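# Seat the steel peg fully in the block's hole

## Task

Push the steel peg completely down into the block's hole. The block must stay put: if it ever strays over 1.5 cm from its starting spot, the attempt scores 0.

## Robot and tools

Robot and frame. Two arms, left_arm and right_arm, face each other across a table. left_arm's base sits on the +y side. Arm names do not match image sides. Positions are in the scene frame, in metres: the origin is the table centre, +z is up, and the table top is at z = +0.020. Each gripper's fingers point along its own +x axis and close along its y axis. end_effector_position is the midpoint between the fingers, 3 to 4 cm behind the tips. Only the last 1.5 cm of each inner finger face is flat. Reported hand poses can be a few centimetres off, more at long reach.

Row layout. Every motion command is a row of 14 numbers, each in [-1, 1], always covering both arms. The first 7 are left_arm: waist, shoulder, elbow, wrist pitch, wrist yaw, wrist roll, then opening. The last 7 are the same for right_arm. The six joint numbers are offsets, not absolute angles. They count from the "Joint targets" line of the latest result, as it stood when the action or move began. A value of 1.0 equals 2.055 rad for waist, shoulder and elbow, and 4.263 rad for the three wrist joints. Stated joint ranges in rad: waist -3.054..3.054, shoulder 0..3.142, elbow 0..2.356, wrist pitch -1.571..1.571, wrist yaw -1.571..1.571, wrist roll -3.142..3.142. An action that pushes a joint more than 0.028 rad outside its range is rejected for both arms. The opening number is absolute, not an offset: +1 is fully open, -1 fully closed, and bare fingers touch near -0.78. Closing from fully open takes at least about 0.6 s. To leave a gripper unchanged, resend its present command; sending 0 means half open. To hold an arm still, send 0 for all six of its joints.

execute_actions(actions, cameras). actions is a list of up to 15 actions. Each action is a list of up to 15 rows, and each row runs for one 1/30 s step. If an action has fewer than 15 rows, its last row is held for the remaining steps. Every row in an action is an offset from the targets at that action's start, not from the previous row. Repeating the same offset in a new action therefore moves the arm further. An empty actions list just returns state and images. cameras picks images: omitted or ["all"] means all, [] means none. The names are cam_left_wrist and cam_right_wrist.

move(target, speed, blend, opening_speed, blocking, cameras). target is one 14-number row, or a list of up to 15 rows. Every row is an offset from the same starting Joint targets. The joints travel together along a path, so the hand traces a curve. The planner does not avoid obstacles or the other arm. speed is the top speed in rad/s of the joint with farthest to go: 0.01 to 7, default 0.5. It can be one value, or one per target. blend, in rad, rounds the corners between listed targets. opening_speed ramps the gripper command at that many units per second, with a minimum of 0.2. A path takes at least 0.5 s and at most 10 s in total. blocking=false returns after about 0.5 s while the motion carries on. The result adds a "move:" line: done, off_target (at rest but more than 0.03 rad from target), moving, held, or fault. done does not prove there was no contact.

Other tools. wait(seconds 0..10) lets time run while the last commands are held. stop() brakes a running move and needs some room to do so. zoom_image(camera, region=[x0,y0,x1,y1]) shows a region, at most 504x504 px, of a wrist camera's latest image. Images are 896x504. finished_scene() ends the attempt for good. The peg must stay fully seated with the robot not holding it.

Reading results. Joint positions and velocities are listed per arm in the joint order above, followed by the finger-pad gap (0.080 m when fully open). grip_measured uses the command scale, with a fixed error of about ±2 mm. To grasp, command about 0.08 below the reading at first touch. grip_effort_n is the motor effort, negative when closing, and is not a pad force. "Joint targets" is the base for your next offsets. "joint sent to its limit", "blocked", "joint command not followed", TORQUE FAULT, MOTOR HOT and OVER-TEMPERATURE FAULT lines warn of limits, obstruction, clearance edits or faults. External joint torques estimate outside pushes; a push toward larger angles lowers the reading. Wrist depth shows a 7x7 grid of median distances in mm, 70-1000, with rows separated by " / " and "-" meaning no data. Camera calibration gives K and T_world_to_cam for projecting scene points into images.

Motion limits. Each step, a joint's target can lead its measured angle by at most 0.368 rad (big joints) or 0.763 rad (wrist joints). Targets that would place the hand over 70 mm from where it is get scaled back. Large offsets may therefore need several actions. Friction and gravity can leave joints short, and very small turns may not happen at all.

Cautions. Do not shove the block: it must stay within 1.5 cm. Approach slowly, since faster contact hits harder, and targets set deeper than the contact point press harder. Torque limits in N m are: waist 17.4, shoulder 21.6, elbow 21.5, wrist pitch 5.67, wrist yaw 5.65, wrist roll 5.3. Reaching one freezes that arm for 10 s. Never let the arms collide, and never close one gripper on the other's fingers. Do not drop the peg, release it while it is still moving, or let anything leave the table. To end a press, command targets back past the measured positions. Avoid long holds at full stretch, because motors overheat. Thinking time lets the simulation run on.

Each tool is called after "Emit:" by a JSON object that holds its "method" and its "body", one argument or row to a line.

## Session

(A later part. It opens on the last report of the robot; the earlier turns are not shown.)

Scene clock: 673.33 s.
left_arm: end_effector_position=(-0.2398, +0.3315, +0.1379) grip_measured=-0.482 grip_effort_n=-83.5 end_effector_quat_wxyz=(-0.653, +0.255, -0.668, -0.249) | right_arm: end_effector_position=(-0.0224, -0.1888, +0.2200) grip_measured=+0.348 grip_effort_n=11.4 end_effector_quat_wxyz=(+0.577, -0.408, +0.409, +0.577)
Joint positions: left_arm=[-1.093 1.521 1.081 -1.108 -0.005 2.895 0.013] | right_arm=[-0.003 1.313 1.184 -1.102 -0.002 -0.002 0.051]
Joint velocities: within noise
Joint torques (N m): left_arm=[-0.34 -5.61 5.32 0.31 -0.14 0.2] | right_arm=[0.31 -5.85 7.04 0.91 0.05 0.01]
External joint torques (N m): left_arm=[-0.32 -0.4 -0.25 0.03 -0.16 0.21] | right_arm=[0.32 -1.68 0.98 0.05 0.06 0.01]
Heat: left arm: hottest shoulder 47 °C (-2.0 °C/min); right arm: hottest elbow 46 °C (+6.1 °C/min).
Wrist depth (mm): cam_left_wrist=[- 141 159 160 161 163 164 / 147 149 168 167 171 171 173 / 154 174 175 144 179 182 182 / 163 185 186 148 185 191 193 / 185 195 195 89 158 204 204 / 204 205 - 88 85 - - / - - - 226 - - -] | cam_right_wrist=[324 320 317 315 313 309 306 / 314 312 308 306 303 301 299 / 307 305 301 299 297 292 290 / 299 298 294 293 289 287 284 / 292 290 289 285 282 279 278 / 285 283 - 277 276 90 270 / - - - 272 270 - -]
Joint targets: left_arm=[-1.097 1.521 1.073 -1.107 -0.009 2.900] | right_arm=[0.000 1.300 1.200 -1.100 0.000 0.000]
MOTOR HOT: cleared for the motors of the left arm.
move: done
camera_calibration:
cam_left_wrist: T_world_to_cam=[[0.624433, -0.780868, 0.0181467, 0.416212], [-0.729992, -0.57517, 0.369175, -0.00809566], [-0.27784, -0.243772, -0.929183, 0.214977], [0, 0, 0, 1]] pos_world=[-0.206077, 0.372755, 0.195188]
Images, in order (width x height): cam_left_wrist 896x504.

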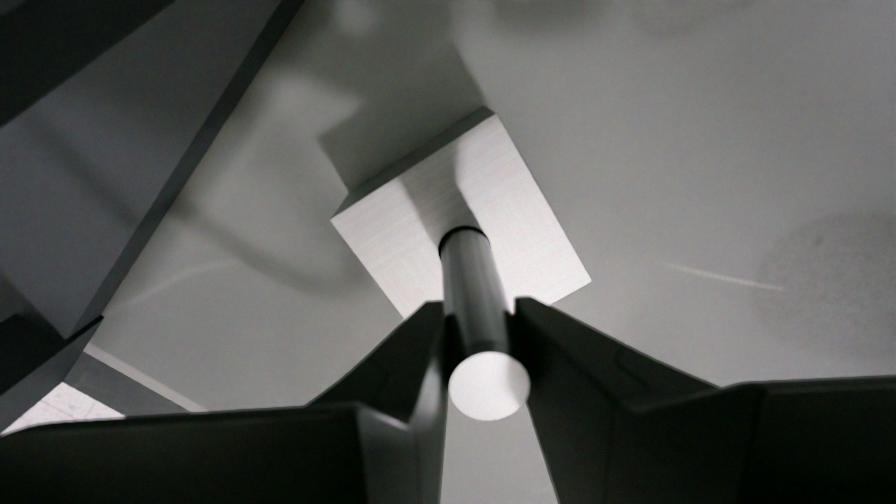

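Emit:
{"method": "move", "body": {
  "target": [-0.0012,0.0092,-0.0120,0.0067,0,0,-0.57,0,0,0,0,0,0,0.35],
  "speed": 0.04,
  "cameras": ["cam_left_wrist"]
}}

Emit:
{"method": "zoom_image", "body": {
  "camera": "cam_left_wrist",
  "region": [425, 210, 505, 290]
}}

Scene clock: 756.90 s.
left_arm: end_effector_position=(-0.2396, +0.3317, +0.1299) grip_measured=-0.482 grip_effort_n=-83.5 end_effector_quat_wxyz=(-0.655, +0.254, -0.667, -0.249) | right_arm: end_effector_position=(-0.0224, -0.1888, +0.2200) grip_measured=+0.348 grip_effort_n=11.4 end_effector_quat_wxyz=(+0.577, -0.408, +0.409, +0.577)
Joint positions: left_arm=[-1.094 1.53 1.057 -1.079 -0.005 2.895 0.013] | right_arm=[-0.003 1.313 1.184 -1.102 -0.002 -0.002 0.051]
Joint velocities: within noise
Joint torques (N m): left_arm=[-0.56 -4.22 5.29 0.35 -0.08 0.16] | right_arm=[0.16 -5.85 7.04 0.89 0.1 0.06]
External joint torques (N m): left_arm=[-0.61 1 -0.17 0.11 -0.08 0.16] | right_arm=[0.16 -1.71 1 0.03 0.1 0.05]
Heat: left arm: hottest shoulder 46 °C (+0.0 °C/min); right arm: hottest elbow 48 °C (+1.0 °C/min).
Wrist depth (mm): cam_left_wrist=[134 133 153 154 153 156 157 / 139 141 160 160 163 164 166 / 147 165 168 137 170 174 174 / 155 177 177 141 147 183 184 / 182 187 187 89 148 194 195 / 195 196 - 88 85 - - / - - - 216 - - -] | cam_right_wrist=[323 319 318 312 312 308 307 / 314 312 308 305 303 301 298 / 307 304 303 299 298 294 293 / 299 297 294 292 288 287 283 / 292 290 287 284 284 281 276 / 285 283 - 277 276 90 270 / - - - 272 270 - -]
Joint targets: left_arm=[-1.100 1.540 1.048 -1.078 -0.009 2.900] | right_arm=[0.000 1.300 1.200 -1.100 0.000 0.000]
move: done
camera_calibration:
cam_left_wrist: T_world_to_cam=[[0.623992, -0.781204, 0.0188375, 0.416334], [-0.731501, -0.575473, 0.365702, -0.00469225], [-0.274847, -0.241975, -0.930541, 0.207959], [0, 0, 0, 1]] pos_world=[-0.206065, 0.372862, 0.187387]
Images, in order (width x height): cam_left_wrist 896x504.

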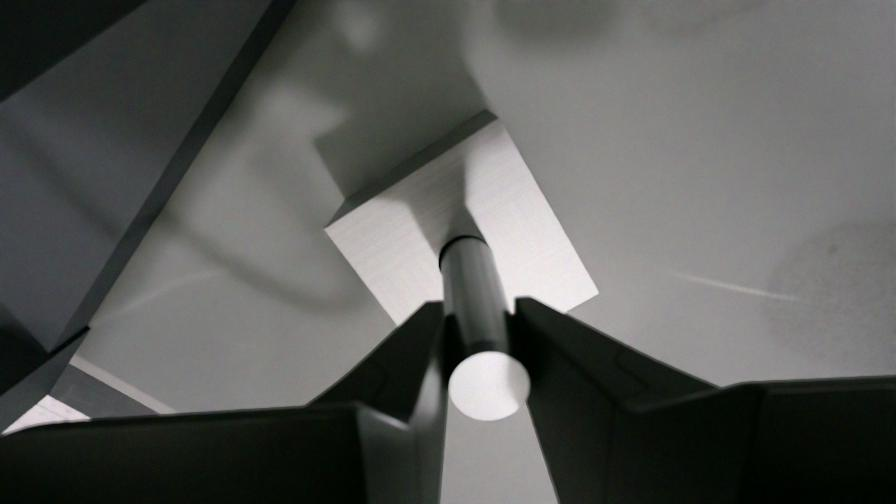

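Scaled by 6.300 from the camera's 896x504 image, which has a finer 1280x720 frame.

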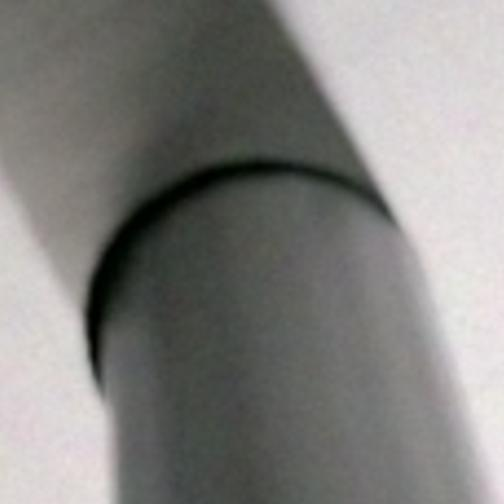

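Emit:
{"method": "move", "body": {
  "target": [-0.0010, 0.0039, -0.0125, 0.0080, 0, 0, -0.57, 0, 0, 0, 0, 0, 0, 0.35],
  "speed": 0.05,
  "cameras": ["cam_left_wrist"]
}}

Scene clock: 785.80 s.
left_arm: end_effector_position=(-0.2399, +0.3317, +0.1218) grip_measured=-0.482 grip_effort_n=-83.5 end_effector_quat_wxyz=(-0.654, +0.254, -0.667, -0.249) | right_arm: end_effector_position=(-0.0224, -0.1888, +0.2200) grip_measured=+0.348 grip_effort_n=11.4 end_effector_quat_wxyz=(+0.577, -0.408, +0.409, +0.577)
Joint positions: left_arm=[-1.095 1.539 1.031 -1.045 -0.005 2.895 0.013] | right_arm=[-0.003 1.313 1.184 -1.102 -0.002 -0.002 0.051]
Joint velocities: within noise
Joint torques (N m): left_arm=[-0.53 -4.36 5 0.25 -0.15 0.2] | right_arm=[0.21 -5.8 6.95 0.89 0.1 0.1]
External joint torques (N m): left_arm=[-0.55 0.85 -0.42 -0.01 -0.16 0.2] | right_arm=[0.26 -1.69 0.92 0.04 0.09 0.1]
Heat: left arm: hottest shoulder 43 °C (-3.0 °C/min); right arm: hottest elbow 49 °C (+2.0 °C/min).
Wrist depth (mm): cam_left_wrist=[126 126 145 146 148 148 150 / - 135 153 153 155 156 157 / 140 158 160 128 162 163 165 / 146 168 166 132 138 174 175 / 176 178 178 88 139 182 186 / 185 186 - 88 85 - - / - - - 206 - - -] | cam_right_wrist=[324 321 318 313 311 308 306 / 315 313 309 304 303 302 297 / 307 305 301 298 294 294 291 / 300 296 294 291 290 287 283 / 293 290 288 285 283 281 278 / 284 284 - 278 275 90 270 / - - - 272 269 - -]
Joint targets: left_arm=[-1.102 1.548 1.022 -1.044 -0.009 2.900] | right_arm=[0.000 1.300 1.200 -1.100 0.000 0.000]
move: done
camera_calibration:
cam_left_wrist: T_world_to_cam=[[0.623397, -0.781682, 0.0186883, 0.416774], [-0.731706, -0.574781, 0.366378, -0.00220586], [-0.27565, -0.242073, -0.930278, 0.200121], [0, 0, 0, 1]] pos_world=[-0.206267, 0.372961, 0.179188]
Images, in order (width x height): cam_left_wrist 896x504.

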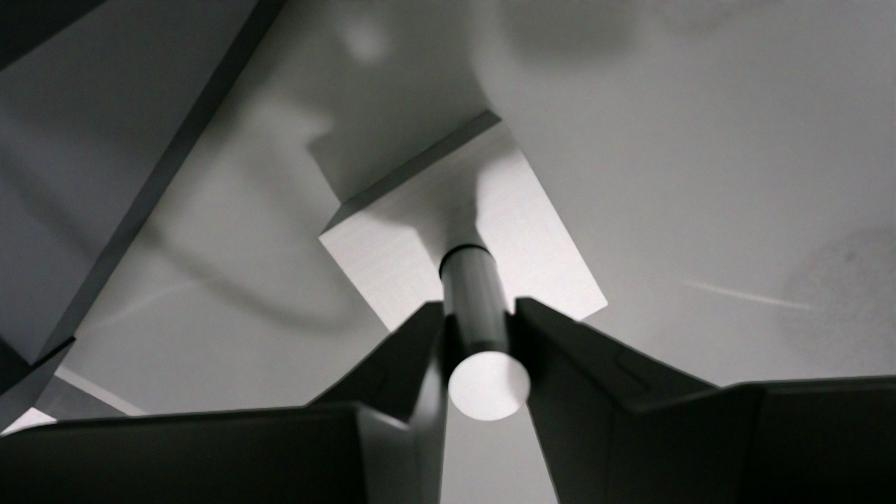

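Emit:
{"method": "zoom_image", "body": {
  "camera": "cam_left_wrist",
  "region": [425, 220, 505, 300]
}}

Emit:
{"method": "move", "body": {
  "target": [0, 0.0046, -0.0114, 0.0076, 0, 0, -0.57, 0, 0, 0, 0, 0, 0, 0.35],
  "speed": 0.05,
  "cameras": ["cam_left_wrist"]
}}

Scaled by 6.300 from the camera's 896x504 image, which has a finer 1280x720 frame.

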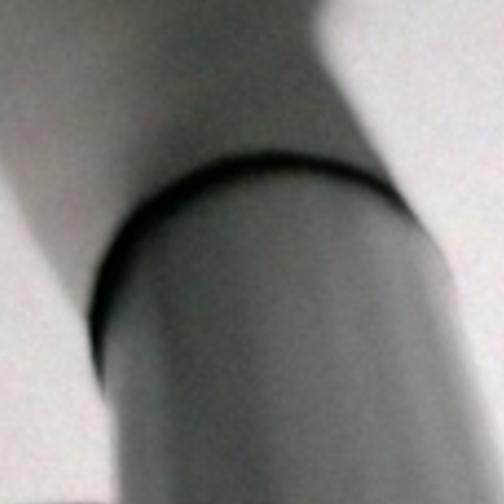

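Scene clock: 794.10 s.
left_arm: end_effector_position=(-0.2401, +0.3317, +0.1140) grip_measured=-0.482 grip_effort_n=-83.5 end_effector_quat_wxyz=(-0.654, +0.254, -0.667, -0.249) | right_arm: end_effector_position=(-0.0224, -0.1888, +0.2200) grip_measured=+0.348 grip_effort_n=11.4 end_effector_quat_wxyz=(+0.577, -0.408, +0.409, +0.577)
Joint positions: left_arm=[-1.095 1.548 1.008 -1.012 -0.005 2.895 0.013] | right_arm=[-0.003 1.313 1.184 -1.102 -0.002 -0.002 0.051]
Joint velocities: within noise
Joint torques (N m): left_arm=[-0.56 -4.53 5 0.25 -0.09 0.14] | right_arm=[0.24 -5.89 6.88 0.87 0.11 0.06]
External joint torques (N m): left_arm=[-0.51 0.68 -0.34 0 -0.11 0.14] | right_arm=[0.23 -1.78 0.87 0.02 0.12 0.06]
Heat: left arm: hottest shoulder 43 °C (-3.0 °C/min); right arm: hottest elbow 49 °C (+1.0 °C/min).
Wrist depth (mm): cam_left_wrist=[119 120 138 139 140 141 142 / - 135 147 145 147 148 150 / 131 149 153 122 154 156 158 / 143 160 157 125 160 165 167 / 169 170 169 89 131 176 177 / - 177 - 88 85 - - / - - - 196 - - -] | cam_right_wrist=[322 321 318 315 312 308 305 / 314 312 310 307 304 301 299 / 306 305 302 298 298 294 291 / 299 297 294 292 289 287 285 / 291 290 286 284 282 281 279 / 284 284 - 278 276 90 270 / - - - 272 270 - -]
Joint targets: left_arm=[-1.102 1.557 0.999 -1.012 -0.009 2.900] | right_arm=[0.000 1.300 1.200 -1.100 0.000 0.000]
move: done
camera_calibration:
cam_left_wrist: T_world_to_cam=[[0.623136, -0.781891, 0.0186354, 0.417078], [-0.731782, -0.574461, 0.366728, 0.000309294], [-0.276036, -0.242159, -0.930142, 0.192738], [0, 0, 0, 1]] pos_world=[-0.206468, 0.372961, 0.171388]
Images, in order (width x height): cam_left_wrist 896x504.

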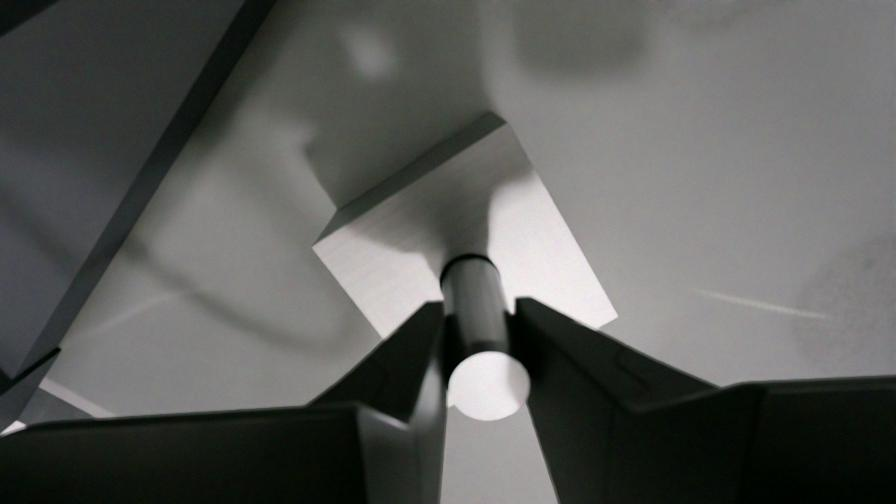

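Emit:
{"method": "move", "body": {
  "target": [0, 0.0049, -0.0122, 0.0080, 0, 0, -0.57, 0, 0, 0, 0, 0, 0, 0.35],
  "speed": 0.05,
  "cameras": ["cam_left_wrist"]
}}

Emit:
{"method": "zoom_image", "body": {
  "camera": "cam_left_wrist",
  "region": [425, 230, 505, 310]
}}

Scene clock: 797.23 s.
left_arm: end_effector_position=(-0.2400, +0.3318, +0.1065) grip_measured=-0.482 grip_effort_n=-83.5 end_effector_quat_wxyz=(-0.654, +0.254, -0.667, -0.249) | right_arm: end_effector_position=(-0.0224, -0.1888, +0.2200) grip_measured=+0.348 grip_effort_n=11.4 end_effector_quat_wxyz=(+0.577, -0.408, +0.409, +0.577)
Joint positions: left_arm=[-1.095 1.556 0.986 -0.981 -0.005 2.895 0.013] | right_arm=[-0.003 1.313 1.184 -1.102 -0.002 -0.002 0.051]
Joint velocities: within noise
Joint torques (N m): left_arm=[-0.58 -4.02 4.61 0.5 -0.15 0.12] | right_arm=[0.14 -5.91 7.1 0.93 0.08 0.11]
External joint torques (N m): left_arm=[-0.56 1.27 -0.75 0.22 -0.16 0.13] | right_arm=[0.13 -1.79 1.09 0.08 0.09 0.11]
Heat: left arm: hottest shoulder 43 °C (-3.0 °C/min); right arm: hottest elbow 49 °C (+1.0 °C/min).
Wrist depth (mm): cam_left_wrist=[113 114 131 133 134 134 135 / 118 135 139 138 141 141 143 / 124 145 146 114 146 149 150 / 146 152 151 118 122 158 159 / 160 162 161 89 123 167 170 / 169 169 - 88 85 - - / - - - 187 - - -] | cam_right_wrist=[324 321 316 313 312 309 306 / 313 313 308 305 304 301 299 / 308 305 301 297 295 294 292 / 300 296 294 293 288 288 285 / 292 289 288 284 283 279 279 / 285 285 - 278 276 90 272 / - - - 272 270 - -]
Joint targets: left_arm=[-1.102 1.568 0.974 -0.978 -0.008 2.900] | right_arm=[0.000 1.300 1.200 -1.100 0.000 0.000]
move: done
camera_calibration:
cam_left_wrist: T_world_to_cam=[[0.623136, -0.781891, 0.0186354, 0.417156], [-0.731782, -0.574461, 0.366728, 0.00313293], [-0.276036, -0.242159, -0.930142, 0.18579], [0, 0, 0, 1]] pos_world=[-0.206368, 0.372961, 0.163888]
Images, in order (width x height): cam_left_wrist 896x504.

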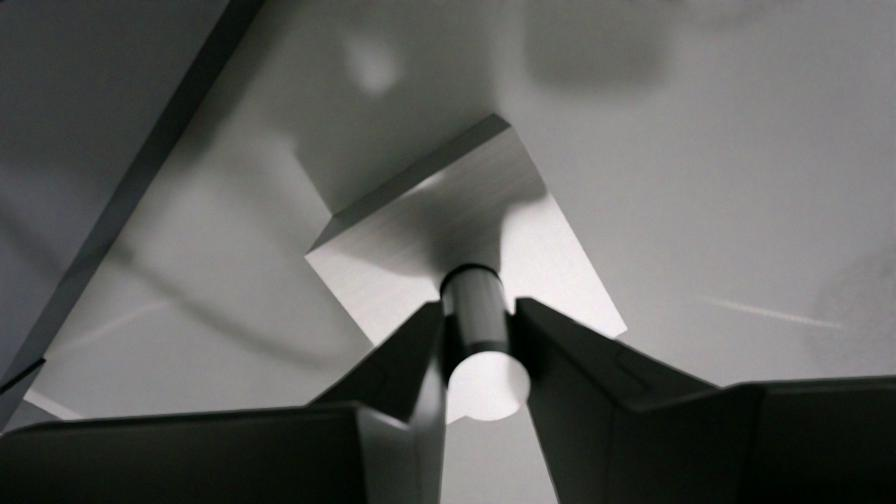

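Scaled by 6.300 from the camera's 896x504 image, which has a finer 1280x720 frame.

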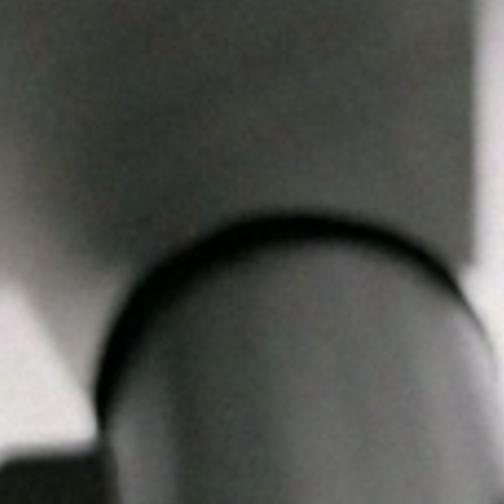

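Emit:
{"method": "move", "body": {
  "target": [0, 0.0012, -0.0030, 0.0020, 0, 0, -0.57, 0, 0, 0, 0, 0, 0, 0.35],
  "speed": 0.03,
  "cameras": ["cam_left_wrist"]
}}

Emit:
{"method": "zoom_image", "body": {
  "camera": "cam_left_wrist",
  "region": [400, 230, 560, 440]
}}

Scene clock: 807.43 s.
left_arm: end_effector_position=(-0.2400, +0.3317, +0.1060) grip_measured=-0.482 grip_effort_n=-83.5 end_effector_quat_wxyz=(-0.654, +0.254, -0.668, -0.248) | right_arm: end_effector_position=(-0.0224, -0.1888, +0.2200) grip_measured=+0.348 grip_effort_n=11.4 end_effector_quat_wxyz=(+0.577, -0.408, +0.409, +0.577)
Joint positions: left_arm=[-1.095 1.556 0.983 -0.978 -0.006 2.895 0.013] | right_arm=[-0.003 1.313 1.184 -1.102 -0.002 -0.002 0.051]
Joint velocities: within noise
Joint torques (N m): left_arm=[-0.77 -4.02 4.16 0.93 -0.05 0.16] | right_arm=[0.49 -5.79 7.05 0.95 0.1 0.13]
External joint torques (N m): left_arm=[-0.81 1.25 -1.24 0.63 -0.06 0.17] | right_arm=[0.47 -1.64 0.98 0.08 0.11 0.13]
Heat: left arm: hottest shoulder 43 °C (-3.0 °C/min); right arm: hottest elbow 49 °C (+1.0 °C/min).
Wrist depth (mm): cam_left_wrist=[113 114 132 133 133 135 135 / 118 136 139 139 141 142 142 / 124 145 146 114 146 149 150 / 146 153 150 118 121 158 159 / 160 162 161 89 123 168 170 / 168 170 - 88 85 - - / - - - 188 - - -] | cam_right_wrist=[323 321 316 314 312 308 305 / 315 312 310 306 303 301 298 / 306 304 301 299 296 293 290 / 300 297 295 292 289 287 285 / 292 290 287 285 284 279 279 / 284 284 - 276 277 90 269 / - - - 273 270 - -]
Joint targets: left_arm=[-1.102 1.570 0.967 -0.969 -0.009 2.900] | right_arm=[0.000 1.300 1.200 -1.100 0.000 0.000]
move: done
camera_calibration:
cam_left_wrist: T_world_to_cam=[[0.623132, -0.781888, 0.0188943, 0.417122], [-0.7316, -0.574173, 0.367541, 0.00314743], [-0.276527, -0.24285, -0.929815, 0.185333], [0, 0, 0, 1]] pos_world=[-0.20637, 0.372958, 0.163288]
Images, in order (width x height): cam_left_wrist 896x504.

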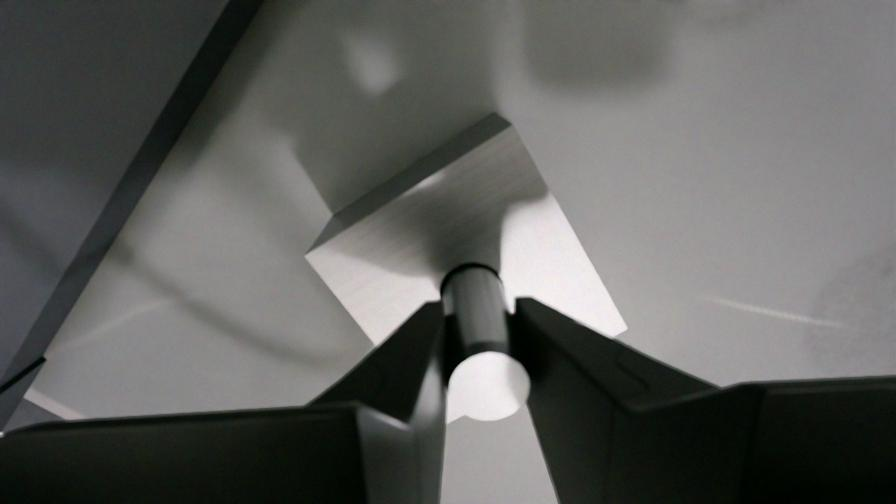

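Scaled by 2.400 from the camera's 896x504 image, which has a finer 1280x720 frame.

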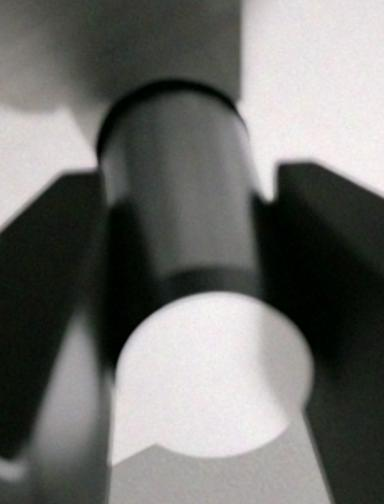

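Emit:
{"method": "move", "body": {
  "target": [
    [0, -0.0010, 0.0025, -0.0018, 0, 0, -0.57, 0, 0, 0, 0, 0, 0, 0.35],
    [0, -0.0010, 0.0025, -0.0018, 0, 0, 0.2, 0, 0, 0, 0, 0, 0, 0.35]
  ],
  "speed": 0.03,
  "opening_speed": 0.6,
  "cameras": ["cam_left_wrist"]
}}

Scene clock: 824.77 s.
left_arm: end_effector_position=(-0.2400, +0.3317, +0.1058) grip_measured=+0.197 grip_effort_n=14.7 end_effector_quat_wxyz=(-0.654, +0.254, -0.668, -0.248) | right_arm: end_effector_position=(-0.0224, -0.1888, +0.2200) grip_measured=+0.348 grip_effort_n=11.4 end_effector_quat_wxyz=(+0.577, -0.408, +0.409, +0.577)
Joint positions: left_arm=[-1.095 1.557 0.983 -0.977 -0.006 2.895 0.044] | right_arm=[-0.003 1.313 1.184 -1.102 -0.002 -0.002 0.051]
Joint velocities: within noise
Joint torques (N m): left_arm=[-0.68 -4.48 4.89 0.27 -0.1 0.19] | right_arm=[0.17 -5.58 7.11 0.95 0.07 0.09]
External joint torques (N m): left_arm=[-0.65 0.78 -0.43 0.01 -0.12 0.19] | right_arm=[0.17 -1.47 1.06 0.07 0.08 0.09]
Heat: left arm: hottest shoulder 43 °C (-1.0 °C/min); right arm: hottest elbow 49 °C (+1.0 °C/min).
Wrist depth (mm): cam_left_wrist=[113 113 130 132 133 134 134 / 117 135 138 138 140 141 142 / 123 144 145 113 145 148 150 / 146 152 149 117 121 157 158 / 159 161 120 121 122 164 169 / 167 - - 128 130 - - / - - 83 185 187 - -] | cam_right_wrist=[322 321 316 314 312 309 306 / 315 312 310 306 303 301 300 / 308 305 303 298 297 294 292 / 299 297 295 292 289 286 284 / 292 290 287 286 283 279 278 / 285 285 - 277 275 90 271 / - - - 271 269 - -]
Joint targets: left_arm=[-1.102 1.568 0.972 -0.977 -0.009 2.900] | right_arm=[0.000 1.300 1.200 -1.100 0.000 0.000]
move: done
camera_calibration:
cam_left_wrist: T_world_to_cam=[[0.623132, -0.781888, 0.0188943, 0.417124], [-0.7316, -0.574173, 0.367541, 0.00318419], [-0.276527, -0.24285, -0.929815, 0.18524], [0, 0, 0, 1]] pos_world=[-0.20637, 0.372958, 0.163188]
Images, in order (width x height): cam_left_wrist 896x504.

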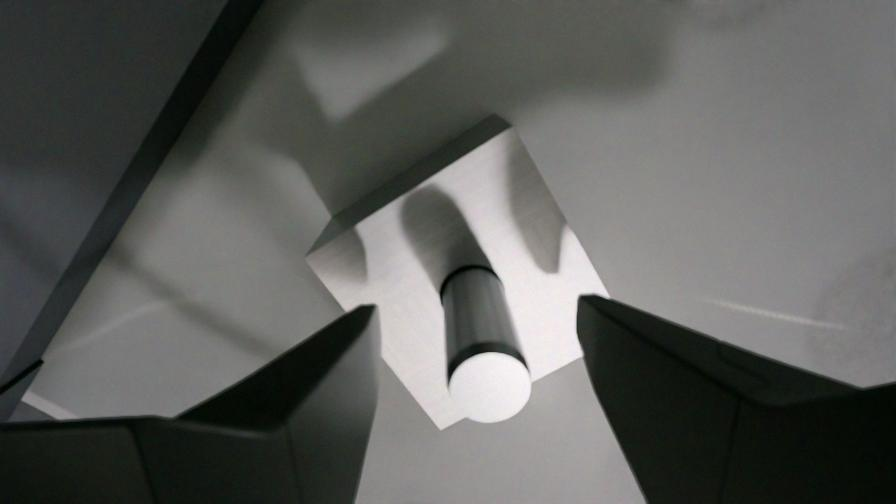

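Emit:
{"method": "move", "body": {
  "target": [
    [0, -0.0234, 0.0769, -0.0422, 0, 0, 0.2, 0, 0, 0, 0, 0, 0, 0.35],
    [0, -0.0292, 0.1518, -0.0809, 0, 0, 0.2, 0, 0, 0, 0, 0, 0, 0.35]
  ],
  "speed": 0.2,
  "blend": 0.05,
  "cameras": ["cam_left_wrist"]
}}

Emit:
{"method": "zoom_image", "body": {
  "camera": "cam_left_wrist",
  "region": [380, 150, 620, 390]
}}

Scene clock: 837.37 s.
left_arm: end_effector_position=(-0.2410, +0.3315, +0.1870) grip_measured=+0.198 grip_effort_n=14.7 end_effector_quat_wxyz=(-0.659, +0.254, -0.663, -0.246) | right_arm: end_effector_position=(-0.0224, -0.1888, +0.2200) grip_measured=+0.348 grip_effort_n=11.4 end_effector_quat_wxyz=(+0.577, -0.408, +0.409, +0.577)
Joint positions: left_arm=[-1.099 1.518 1.274 -1.319 -0.011 2.895 0.044] | right_arm=[-0.003 1.313 1.184 -1.102 -0.002 -0.002 0.051]
Joint velocities: within noise
Joint torques (N m): left_arm=[-0.13 -6.95 7.94 0.05 0.08 0.21] | right_arm=[0.05 -5.61 6.88 0.96 0.11 0]
External joint torques (N m): left_arm=[-0.11 -1.67 2.32 -0.18 0.07 0.21] | right_arm=[0.07 -1.5 0.87 0.1 0.12 0]
Heat: left arm: hottest shoulder 43 °C (+0.0 °C/min); right arm: hottest elbow 49 °C (+1.0 °C/min).
Wrist depth (mm): cam_left_wrist=[- 108 201 205 209 210 212 / - 194 215 213 218 221 222 / 203 204 224 193 229 232 235 / 212 232 237 202 243 244 248 / 195 247 245 254 108 255 261 / - - - 269 263 - - / - - 83 286 289 - -] | cam_right_wrist=[322 322 316 315 313 310 307 / 315 313 309 307 304 301 298 / 307 305 304 297 296 294 291 / 299 296 295 292 288 288 284 / 292 290 289 285 282 281 278 / 286 284 - 277 274 90 270 / - - - 274 270 - -]
Joint targets: left_arm=[-1.102 1.508 1.285 -1.321 -0.009 2.900] | right_arm=[0.000 1.300 1.200 -1.100 0.000 0.000]
move: done
camera_calibration:
cam_left_wrist: T_world_to_cam=[[0.619929, -0.78422, 0.0261988, 0.414652], [-0.738727, -0.572059, 0.356414, -0.0277435], [-0.26452, -0.240305, -0.933961, 0.263242], [0, 0, 0, 1]] pos_world=[-0.207917, 0.372566, 0.244882]
Images, in order (width x height): cam_left_wrist 896x504.

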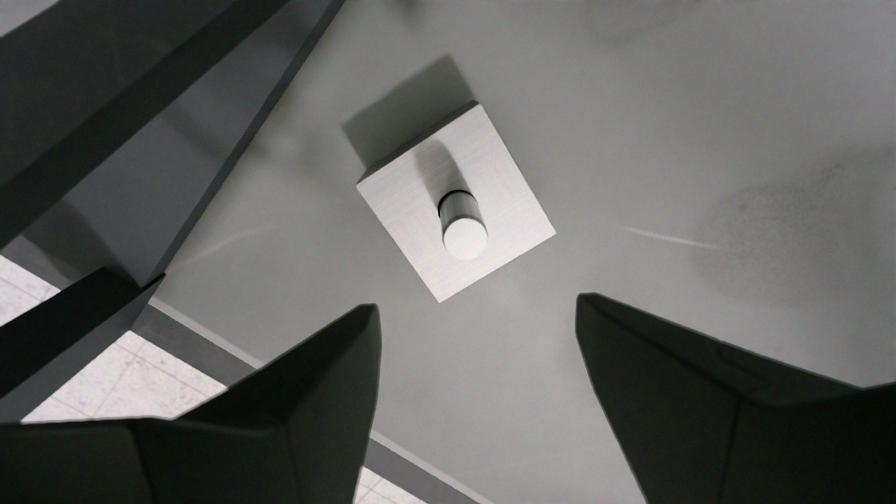

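Scaled by 2.100 from the camera's 896x504 image, which has a finer 1280x720 frame.

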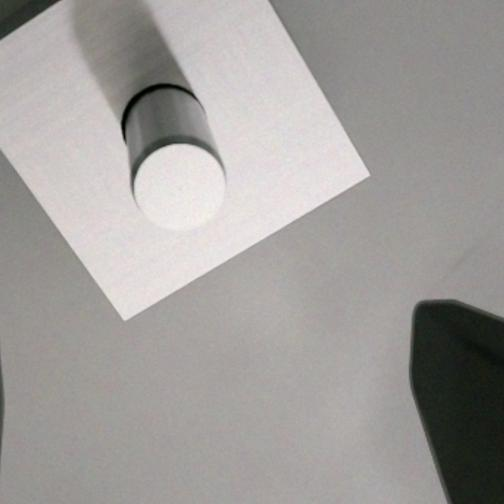

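Emit:
{"method": "zoom_image", "body": {
  "camera": "cam_left_wrist",
  "region": [415, 175, 515, 275]
}}

Scaled by 5.040 from the camera's 896x504 image, which has a finer 1280x720 frame.

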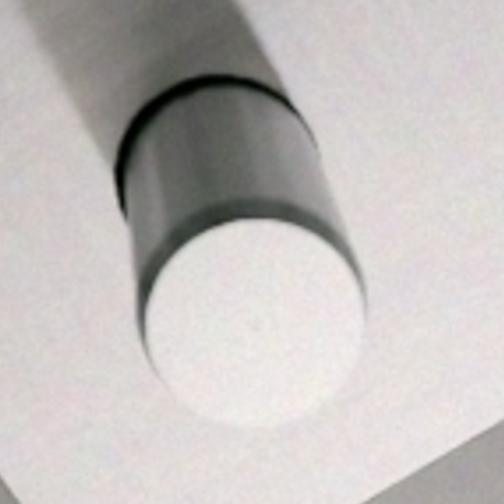

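Emit:
{"method": "move", "body": {
  "target": [
    [0.003, 0.0122, -0.0988, 0.0474, 0, 0, -0.78, 0, 0, 0, 0, 0, 0, 0.35],
    [0.003, 0.0151, -0.1134, 0.0558, 0, 0, -0.78, 0, 0, 0, 0, 0, 0, 0.35]
  ],
  "speed": [0.2, 0.05],
  "cameras": ["cam_left_wrist"]
}}

Scene clock: 882.63 s.
left_arm: end_effector_position=(-0.2395, +0.3313, +0.1317) grip_measured=-0.776 grip_effort_n=-11.9 end_effector_quat_wxyz=(-0.655, +0.256, -0.667, -0.246) | right_arm: end_effector_position=(-0.0224, -0.1888, +0.2200) grip_measured=+0.348 grip_effort_n=11.4 end_effector_quat_wxyz=(+0.577, -0.408, +0.409, +0.577)
Joint positions: left_arm=[-1.095 1.528 1.062 -1.085 -0.011 2.896 0] | right_arm=[-0.003 1.313 1.184 -1.102 -0.002 -0.002 0.051]
Joint velocities: within noise
Joint torques (N m): left_arm=[-0.11 -4.41 5.02 0.38 0.1 0.14] | right_arm=[0.48 -5.33 6.95 0.95 0.09 0.1]
External joint torques (N m): left_arm=[-0.12 0.8 -0.47 0.12 0.09 0.14] | right_arm=[0.5 -1.21 0.92 0.09 0.09 0.1]
Heat: left arm: hottest elbow 48 °C (+6.0 °C/min); right arm: hottest elbow 50 °C (+1.0 °C/min). Fold the right arm in close to its base, or ease its load, before you think long.
Wrist depth (mm): cam_left_wrist=[136 135 154 155 156 158 159 / 141 143 162 161 165 166 168 / 148 168 169 138 173 177 176 / 156 179 177 144 179 185 187 / 183 189 190 87 193 198 199 / 197 198 - - - - - / - - - - - - -] | cam_right_wrist=[323 321 318 314 312 309 307 / 315 312 309 305 303 301 298 / 307 305 301 298 296 294 291 / 300 298 295 292 289 288 284 / 291 288 288 284 284 280 278 / 283 285 - 277 275 90 271 / - - - 272 270 - -]
Joint targets: left_arm=[-1.096 1.539 1.052 -1.084 -0.009 2.900] | right_arm=[0.000 1.300 1.200 -1.100 0.000 0.000]
MOTOR HOT: the elbow of the right arm reports 50 °C; the controller stops that arm at 95 °C. To cool a motor, set the load down, stop pushing, or move to a pose that needs little force.
move: done
camera_calibration:
cam_left_wrist: T_world_to_cam=[[0.622283, -0.782431, 0.0237842, 0.415238], [-0.73315, -0.571903, 0.367992, -0.00742888], [-0.274327, -0.246433, -0.929525, 0.210998], [0, 0, 0, 1]] pos_world=[-0.20596, 0.372643, 0.188985]
Images, in order (width x height): cam_left_wrist 896x504.

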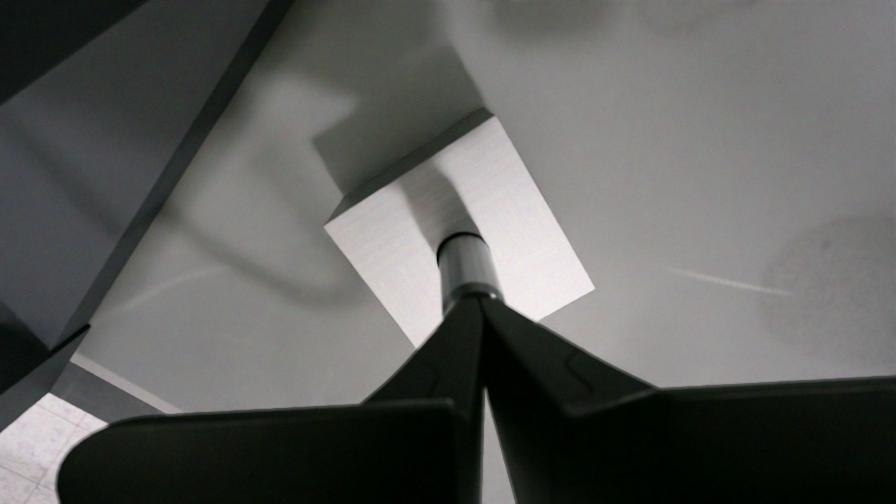

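Emit:
{"method": "move", "body": {
  "target": [0, 0.0029, -0.0078, 0.0050, 0, 0, -0.78, 0, 0, 0, 0, 0, 0, 0.35],
  "speed": 0.03,
  "cameras": ["cam_left_wrist"]
}}

Scene clock: 886.30 s.
left_arm: end_effector_position=(-0.2400, +0.3310, +0.1293) grip_measured=-0.776 grip_effort_n=-11.4 end_effector_quat_wxyz=(-0.654, +0.256, -0.669, -0.246) | right_arm: end_effector_position=(-0.0224, -0.1888, +0.2200) grip_measured=+0.348 grip_effort_n=11.4 end_effector_quat_wxyz=(+0.577, -0.408, +0.409, +0.577)
Joint positions: left_arm=[-1.095 1.529 1.054 -1.072 -0.011 2.896 0] | right_arm=[-0.003 1.313 1.184 -1.102 -0.002 -0.002 0.051]
Joint velocities: within noise
Joint torques (N m): left_arm=[0.06 -3.74 4.09 0.93 0.09 0.12] | right_arm=[0.31 -5.91 6.99 0.97 0.06 0.08]
External joint torques (N m): left_arm=[0.04 1.44 -1.42 0.64 0.08 0.12] | right_arm=[0.32 -1.76 0.91 0.09 0.07 0.08]
Heat: left arm: hottest elbow 47 °C (+5.1 °C/min); right arm: hottest elbow 50 °C (+1.0 °C/min). Fold the right arm in close to its base, or ease its load, before you think long.
Wrist depth (mm): cam_left_wrist=[134 133 153 154 154 156 157 / 139 141 160 160 164 164 166 / 147 166 167 136 171 174 174 / 155 177 176 142 147 184 185 / 182 187 189 87 191 196 197 / 195 196 - - - - - / - - - - - - -] | cam_right_wrist=[322 320 315 315 312 310 306 / 314 313 310 307 303 300 299 / 307 305 302 298 296 294 291 / 299 297 295 293 289 287 285 / 291 290 288 286 284 281 278 / 285 285 - 279 277 90 271 / - - - 273 270 - -]
Joint targets: left_arm=[-1.096 1.545 1.035 -1.063 -0.009 2.900] | right_arm=[0.000 1.300 1.200 -1.100 0.000 0.000]
MOTOR HOT: still on. The elbow of the right arm reports 50 °C.
move: done
camera_calibration:
cam_left_wrist: T_world_to_cam=[[0.622305, -0.78243, 0.0232274, 0.415516], [-0.732189, -0.571339, 0.370771, -0.00732635], [-0.276832, -0.24774, -0.928434, 0.20833], [0, 0, 0, 1]] pos_world=[-0.20627, 0.372538, 0.186486]
Images, in order (width x height): cam_left_wrist 896x504.

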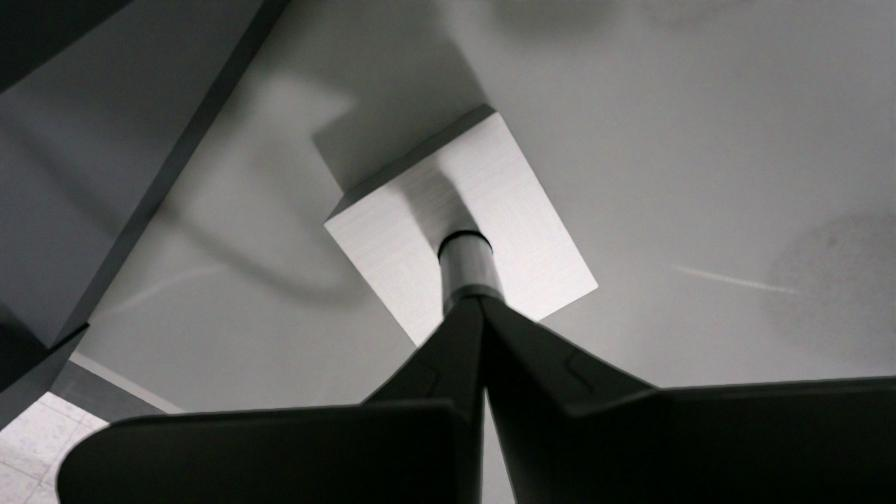

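Emit:
{"method": "move", "body": {
  "target": [0, 0.0014, -0.0037, 0.0024, 0, 0, -0.78, 0, 0, 0, 0, 0, 0, 0.35],
  "speed": 0.03,
  "cameras": ["cam_left_wrist"]
}}

Scene clock: 889.60 s.
left_arm: end_effector_position=(-0.2408, +0.3306, +0.1289) grip_measured=-0.776 grip_effort_n=-11.4 end_effector_quat_wxyz=(-0.652, +0.256, -0.670, -0.246) | right_arm: end_effector_position=(-0.0224, -0.1888, +0.2200) grip_measured=+0.348 grip_effort_n=11.4 end_effector_quat_wxyz=(+0.577, -0.408, +0.409, +0.577)
Joint positions: left_arm=[-1.095 1.529 1.052 -1.065 -0.011 2.896 0] | right_arm=[-0.003 1.313 1.184 -1.102 -0.002 -0.002 0.051]
Joint velocities: within noise
Joint torques (N m): left_arm=[0.06 -3.4 3.48 1.23 0.11 0.11] | right_arm=[0.22 -5.85 6.79 0.92 0.08 0.05]
External joint torques (N m): left_arm=[0.05 1.83 -2.08 0.93 0.1 0.1] | right_arm=[0.26 -1.67 0.77 0.08 0.09 0.04]
Heat: left arm: hottest elbow 46 °C (+4.0 °C/min); right arm: hottest elbow 50 °C (+1.0 °C/min). Fold the right arm in close to its base, or ease its load, before you think long.
Wrist depth (mm): cam_left_wrist=[134 133 153 153 153 156 157 / 139 142 160 159 163 164 165 / 147 167 167 136 170 174 175 / 155 177 176 142 147 184 185 / 183 188 190 87 191 195 198 / 197 198 - - - - - / - - - - - - -] | cam_right_wrist=[323 320 318 315 312 308 305 / 315 312 310 308 304 299 298 / 306 305 301 299 296 293 291 / 299 298 295 289 288 288 283 / 292 290 288 285 283 281 277 / 286 285 - 276 276 90 271 / - - - 272 270 - -]
Joint targets: left_arm=[-1.096 1.548 1.028 -1.052 -0.009 2.900] | right_arm=[0.000 1.300 1.200 -1.100 0.000 0.000]
MOTOR HOT: still on. The elbow of the right arm reports 50 °C.
move: done
camera_calibration:
cam_left_wrist: T_world_to_cam=[[0.622433, -0.782355, 0.0223169, 0.415842], [-0.730527, -0.570492, 0.375326, -0.00851263], [-0.280907, -0.249918, -0.926624, 0.207066], [0, 0, 0, 1]] pos_world=[-0.206886, 0.372229, 0.185787]
Images, in order (width x height): cam_left_wrist 896x504.

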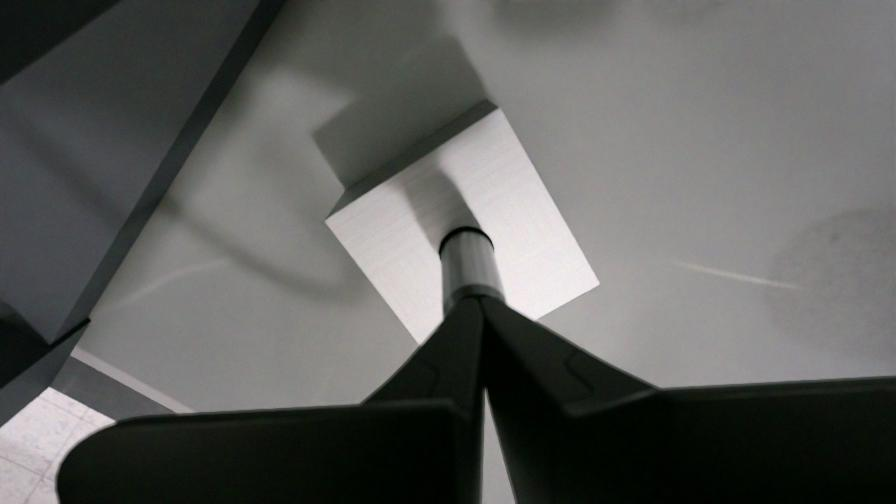

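Emit:
{"method": "move", "body": {
  "target": [
    [0, -0.0044, 0.0117, -0.0075, 0, 0, -0.78, 0, 0, 0, 0, 0, 0, 0.35],
    [0, -0.0195, 0.1251, -0.0631, 0, 0, -0.78, 0, 0, 0, 0, 0, 0, 0.35]
  ],
  "speed": [0.05, 0.25],
  "cameras": ["cam_left_wrist"]
}}

Emit:
{"method": "zoom_image", "body": {
  "camera": "cam_left_wrist",
  "region": [415, 175, 515, 275]
}}

Scene clock: 897.37 s.
left_arm: end_effector_position=(-0.2404, +0.3302, +0.1873) grip_measured=-0.776 grip_effort_n=-11.4 end_effector_quat_wxyz=(-0.658, +0.256, -0.663, -0.247) | right_arm: end_effector_position=(-0.0224, -0.1888, +0.2200) grip_measured=+0.348 grip_effort_n=11.4 end_effector_quat_wxyz=(+0.577, -0.408, +0.409, +0.577)
Joint positions: left_arm=[-1.093 1.518 1.274 -1.319 -0.011 2.896 0] | right_arm=[-0.003 1.313 1.184 -1.102 -0.002 -0.002 0.051]
Joint velocities: within noise
Joint torques (N m): left_arm=[-0.16 -7 7.78 0.04 0.08 0.2] | right_arm=[0.22 -5.83 6.98 0.91 0.12 0.05]
External joint torques (N m): left_arm=[-0.16 -1.75 2.16 -0.21 0.07 0.2] | right_arm=[0.22 -1.69 0.94 0.04 0.13 0.05]
Heat: left arm: hottest elbow 45 °C (+2.0 °C/min); right arm: hottest elbow 50 °C (+1.0 °C/min). Fold the right arm in close to its base, or ease its load, before you think long.
Wrist depth (mm): cam_left_wrist=[- 110 202 205 208 210 211 / - 194 214 214 219 220 222 / 203 205 224 193 229 232 235 / 211 234 238 204 243 245 247 / 196 248 250 88 254 259 262 / - - - - - - - / - - - - - - -] | cam_right_wrist=[323 321 317 314 312 308 306 / 313 311 309 306 303 300 298 / 306 304 303 298 296 292 292 / 298 297 295 292 289 288 285 / 293 290 287 284 284 280 279 / 284 285 - 278 276 90 270 / - - - 272 270 - -]
Joint targets: left_arm=[-1.096 1.508 1.285 -1.321 -0.009 2.900] | right_arm=[0.000 1.300 1.200 -1.100 0.000 0.000]
MOTOR HOT: still on. The elbow of the right arm reports 50 °C.
move: done
camera_calibration:
cam_left_wrist: T_world_to_cam=[[0.623527, -0.781372, 0.0259278, 0.413291], [-0.73564, -0.57516, 0.357804, -0.0267044], [-0.264666, -0.242174, -0.933437, 0.263803], [0, 0, 0, 1]] pos_world=[-0.207524, 0.371461, 0.245083]
Images, in order (width x height): cam_left_wrist 896x504.

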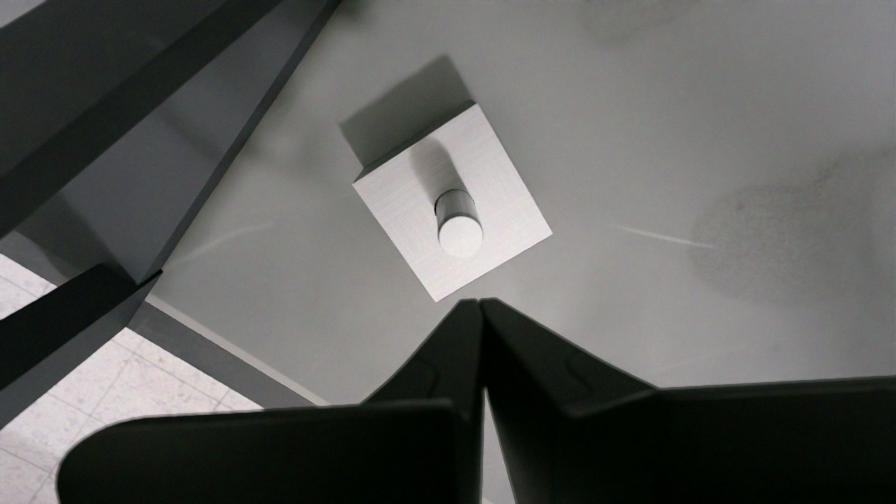

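Scaled by 5.040 from the camera's 896x504 image, which has a finer 1280x720 frame.

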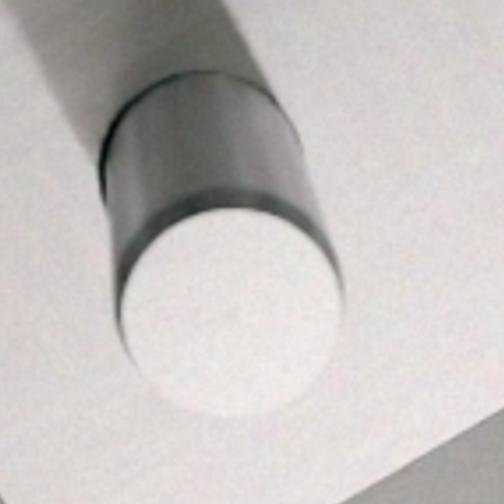

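Emit:
{"method": "finished_scene", "body": {

}}

The scene is finished: the task was done.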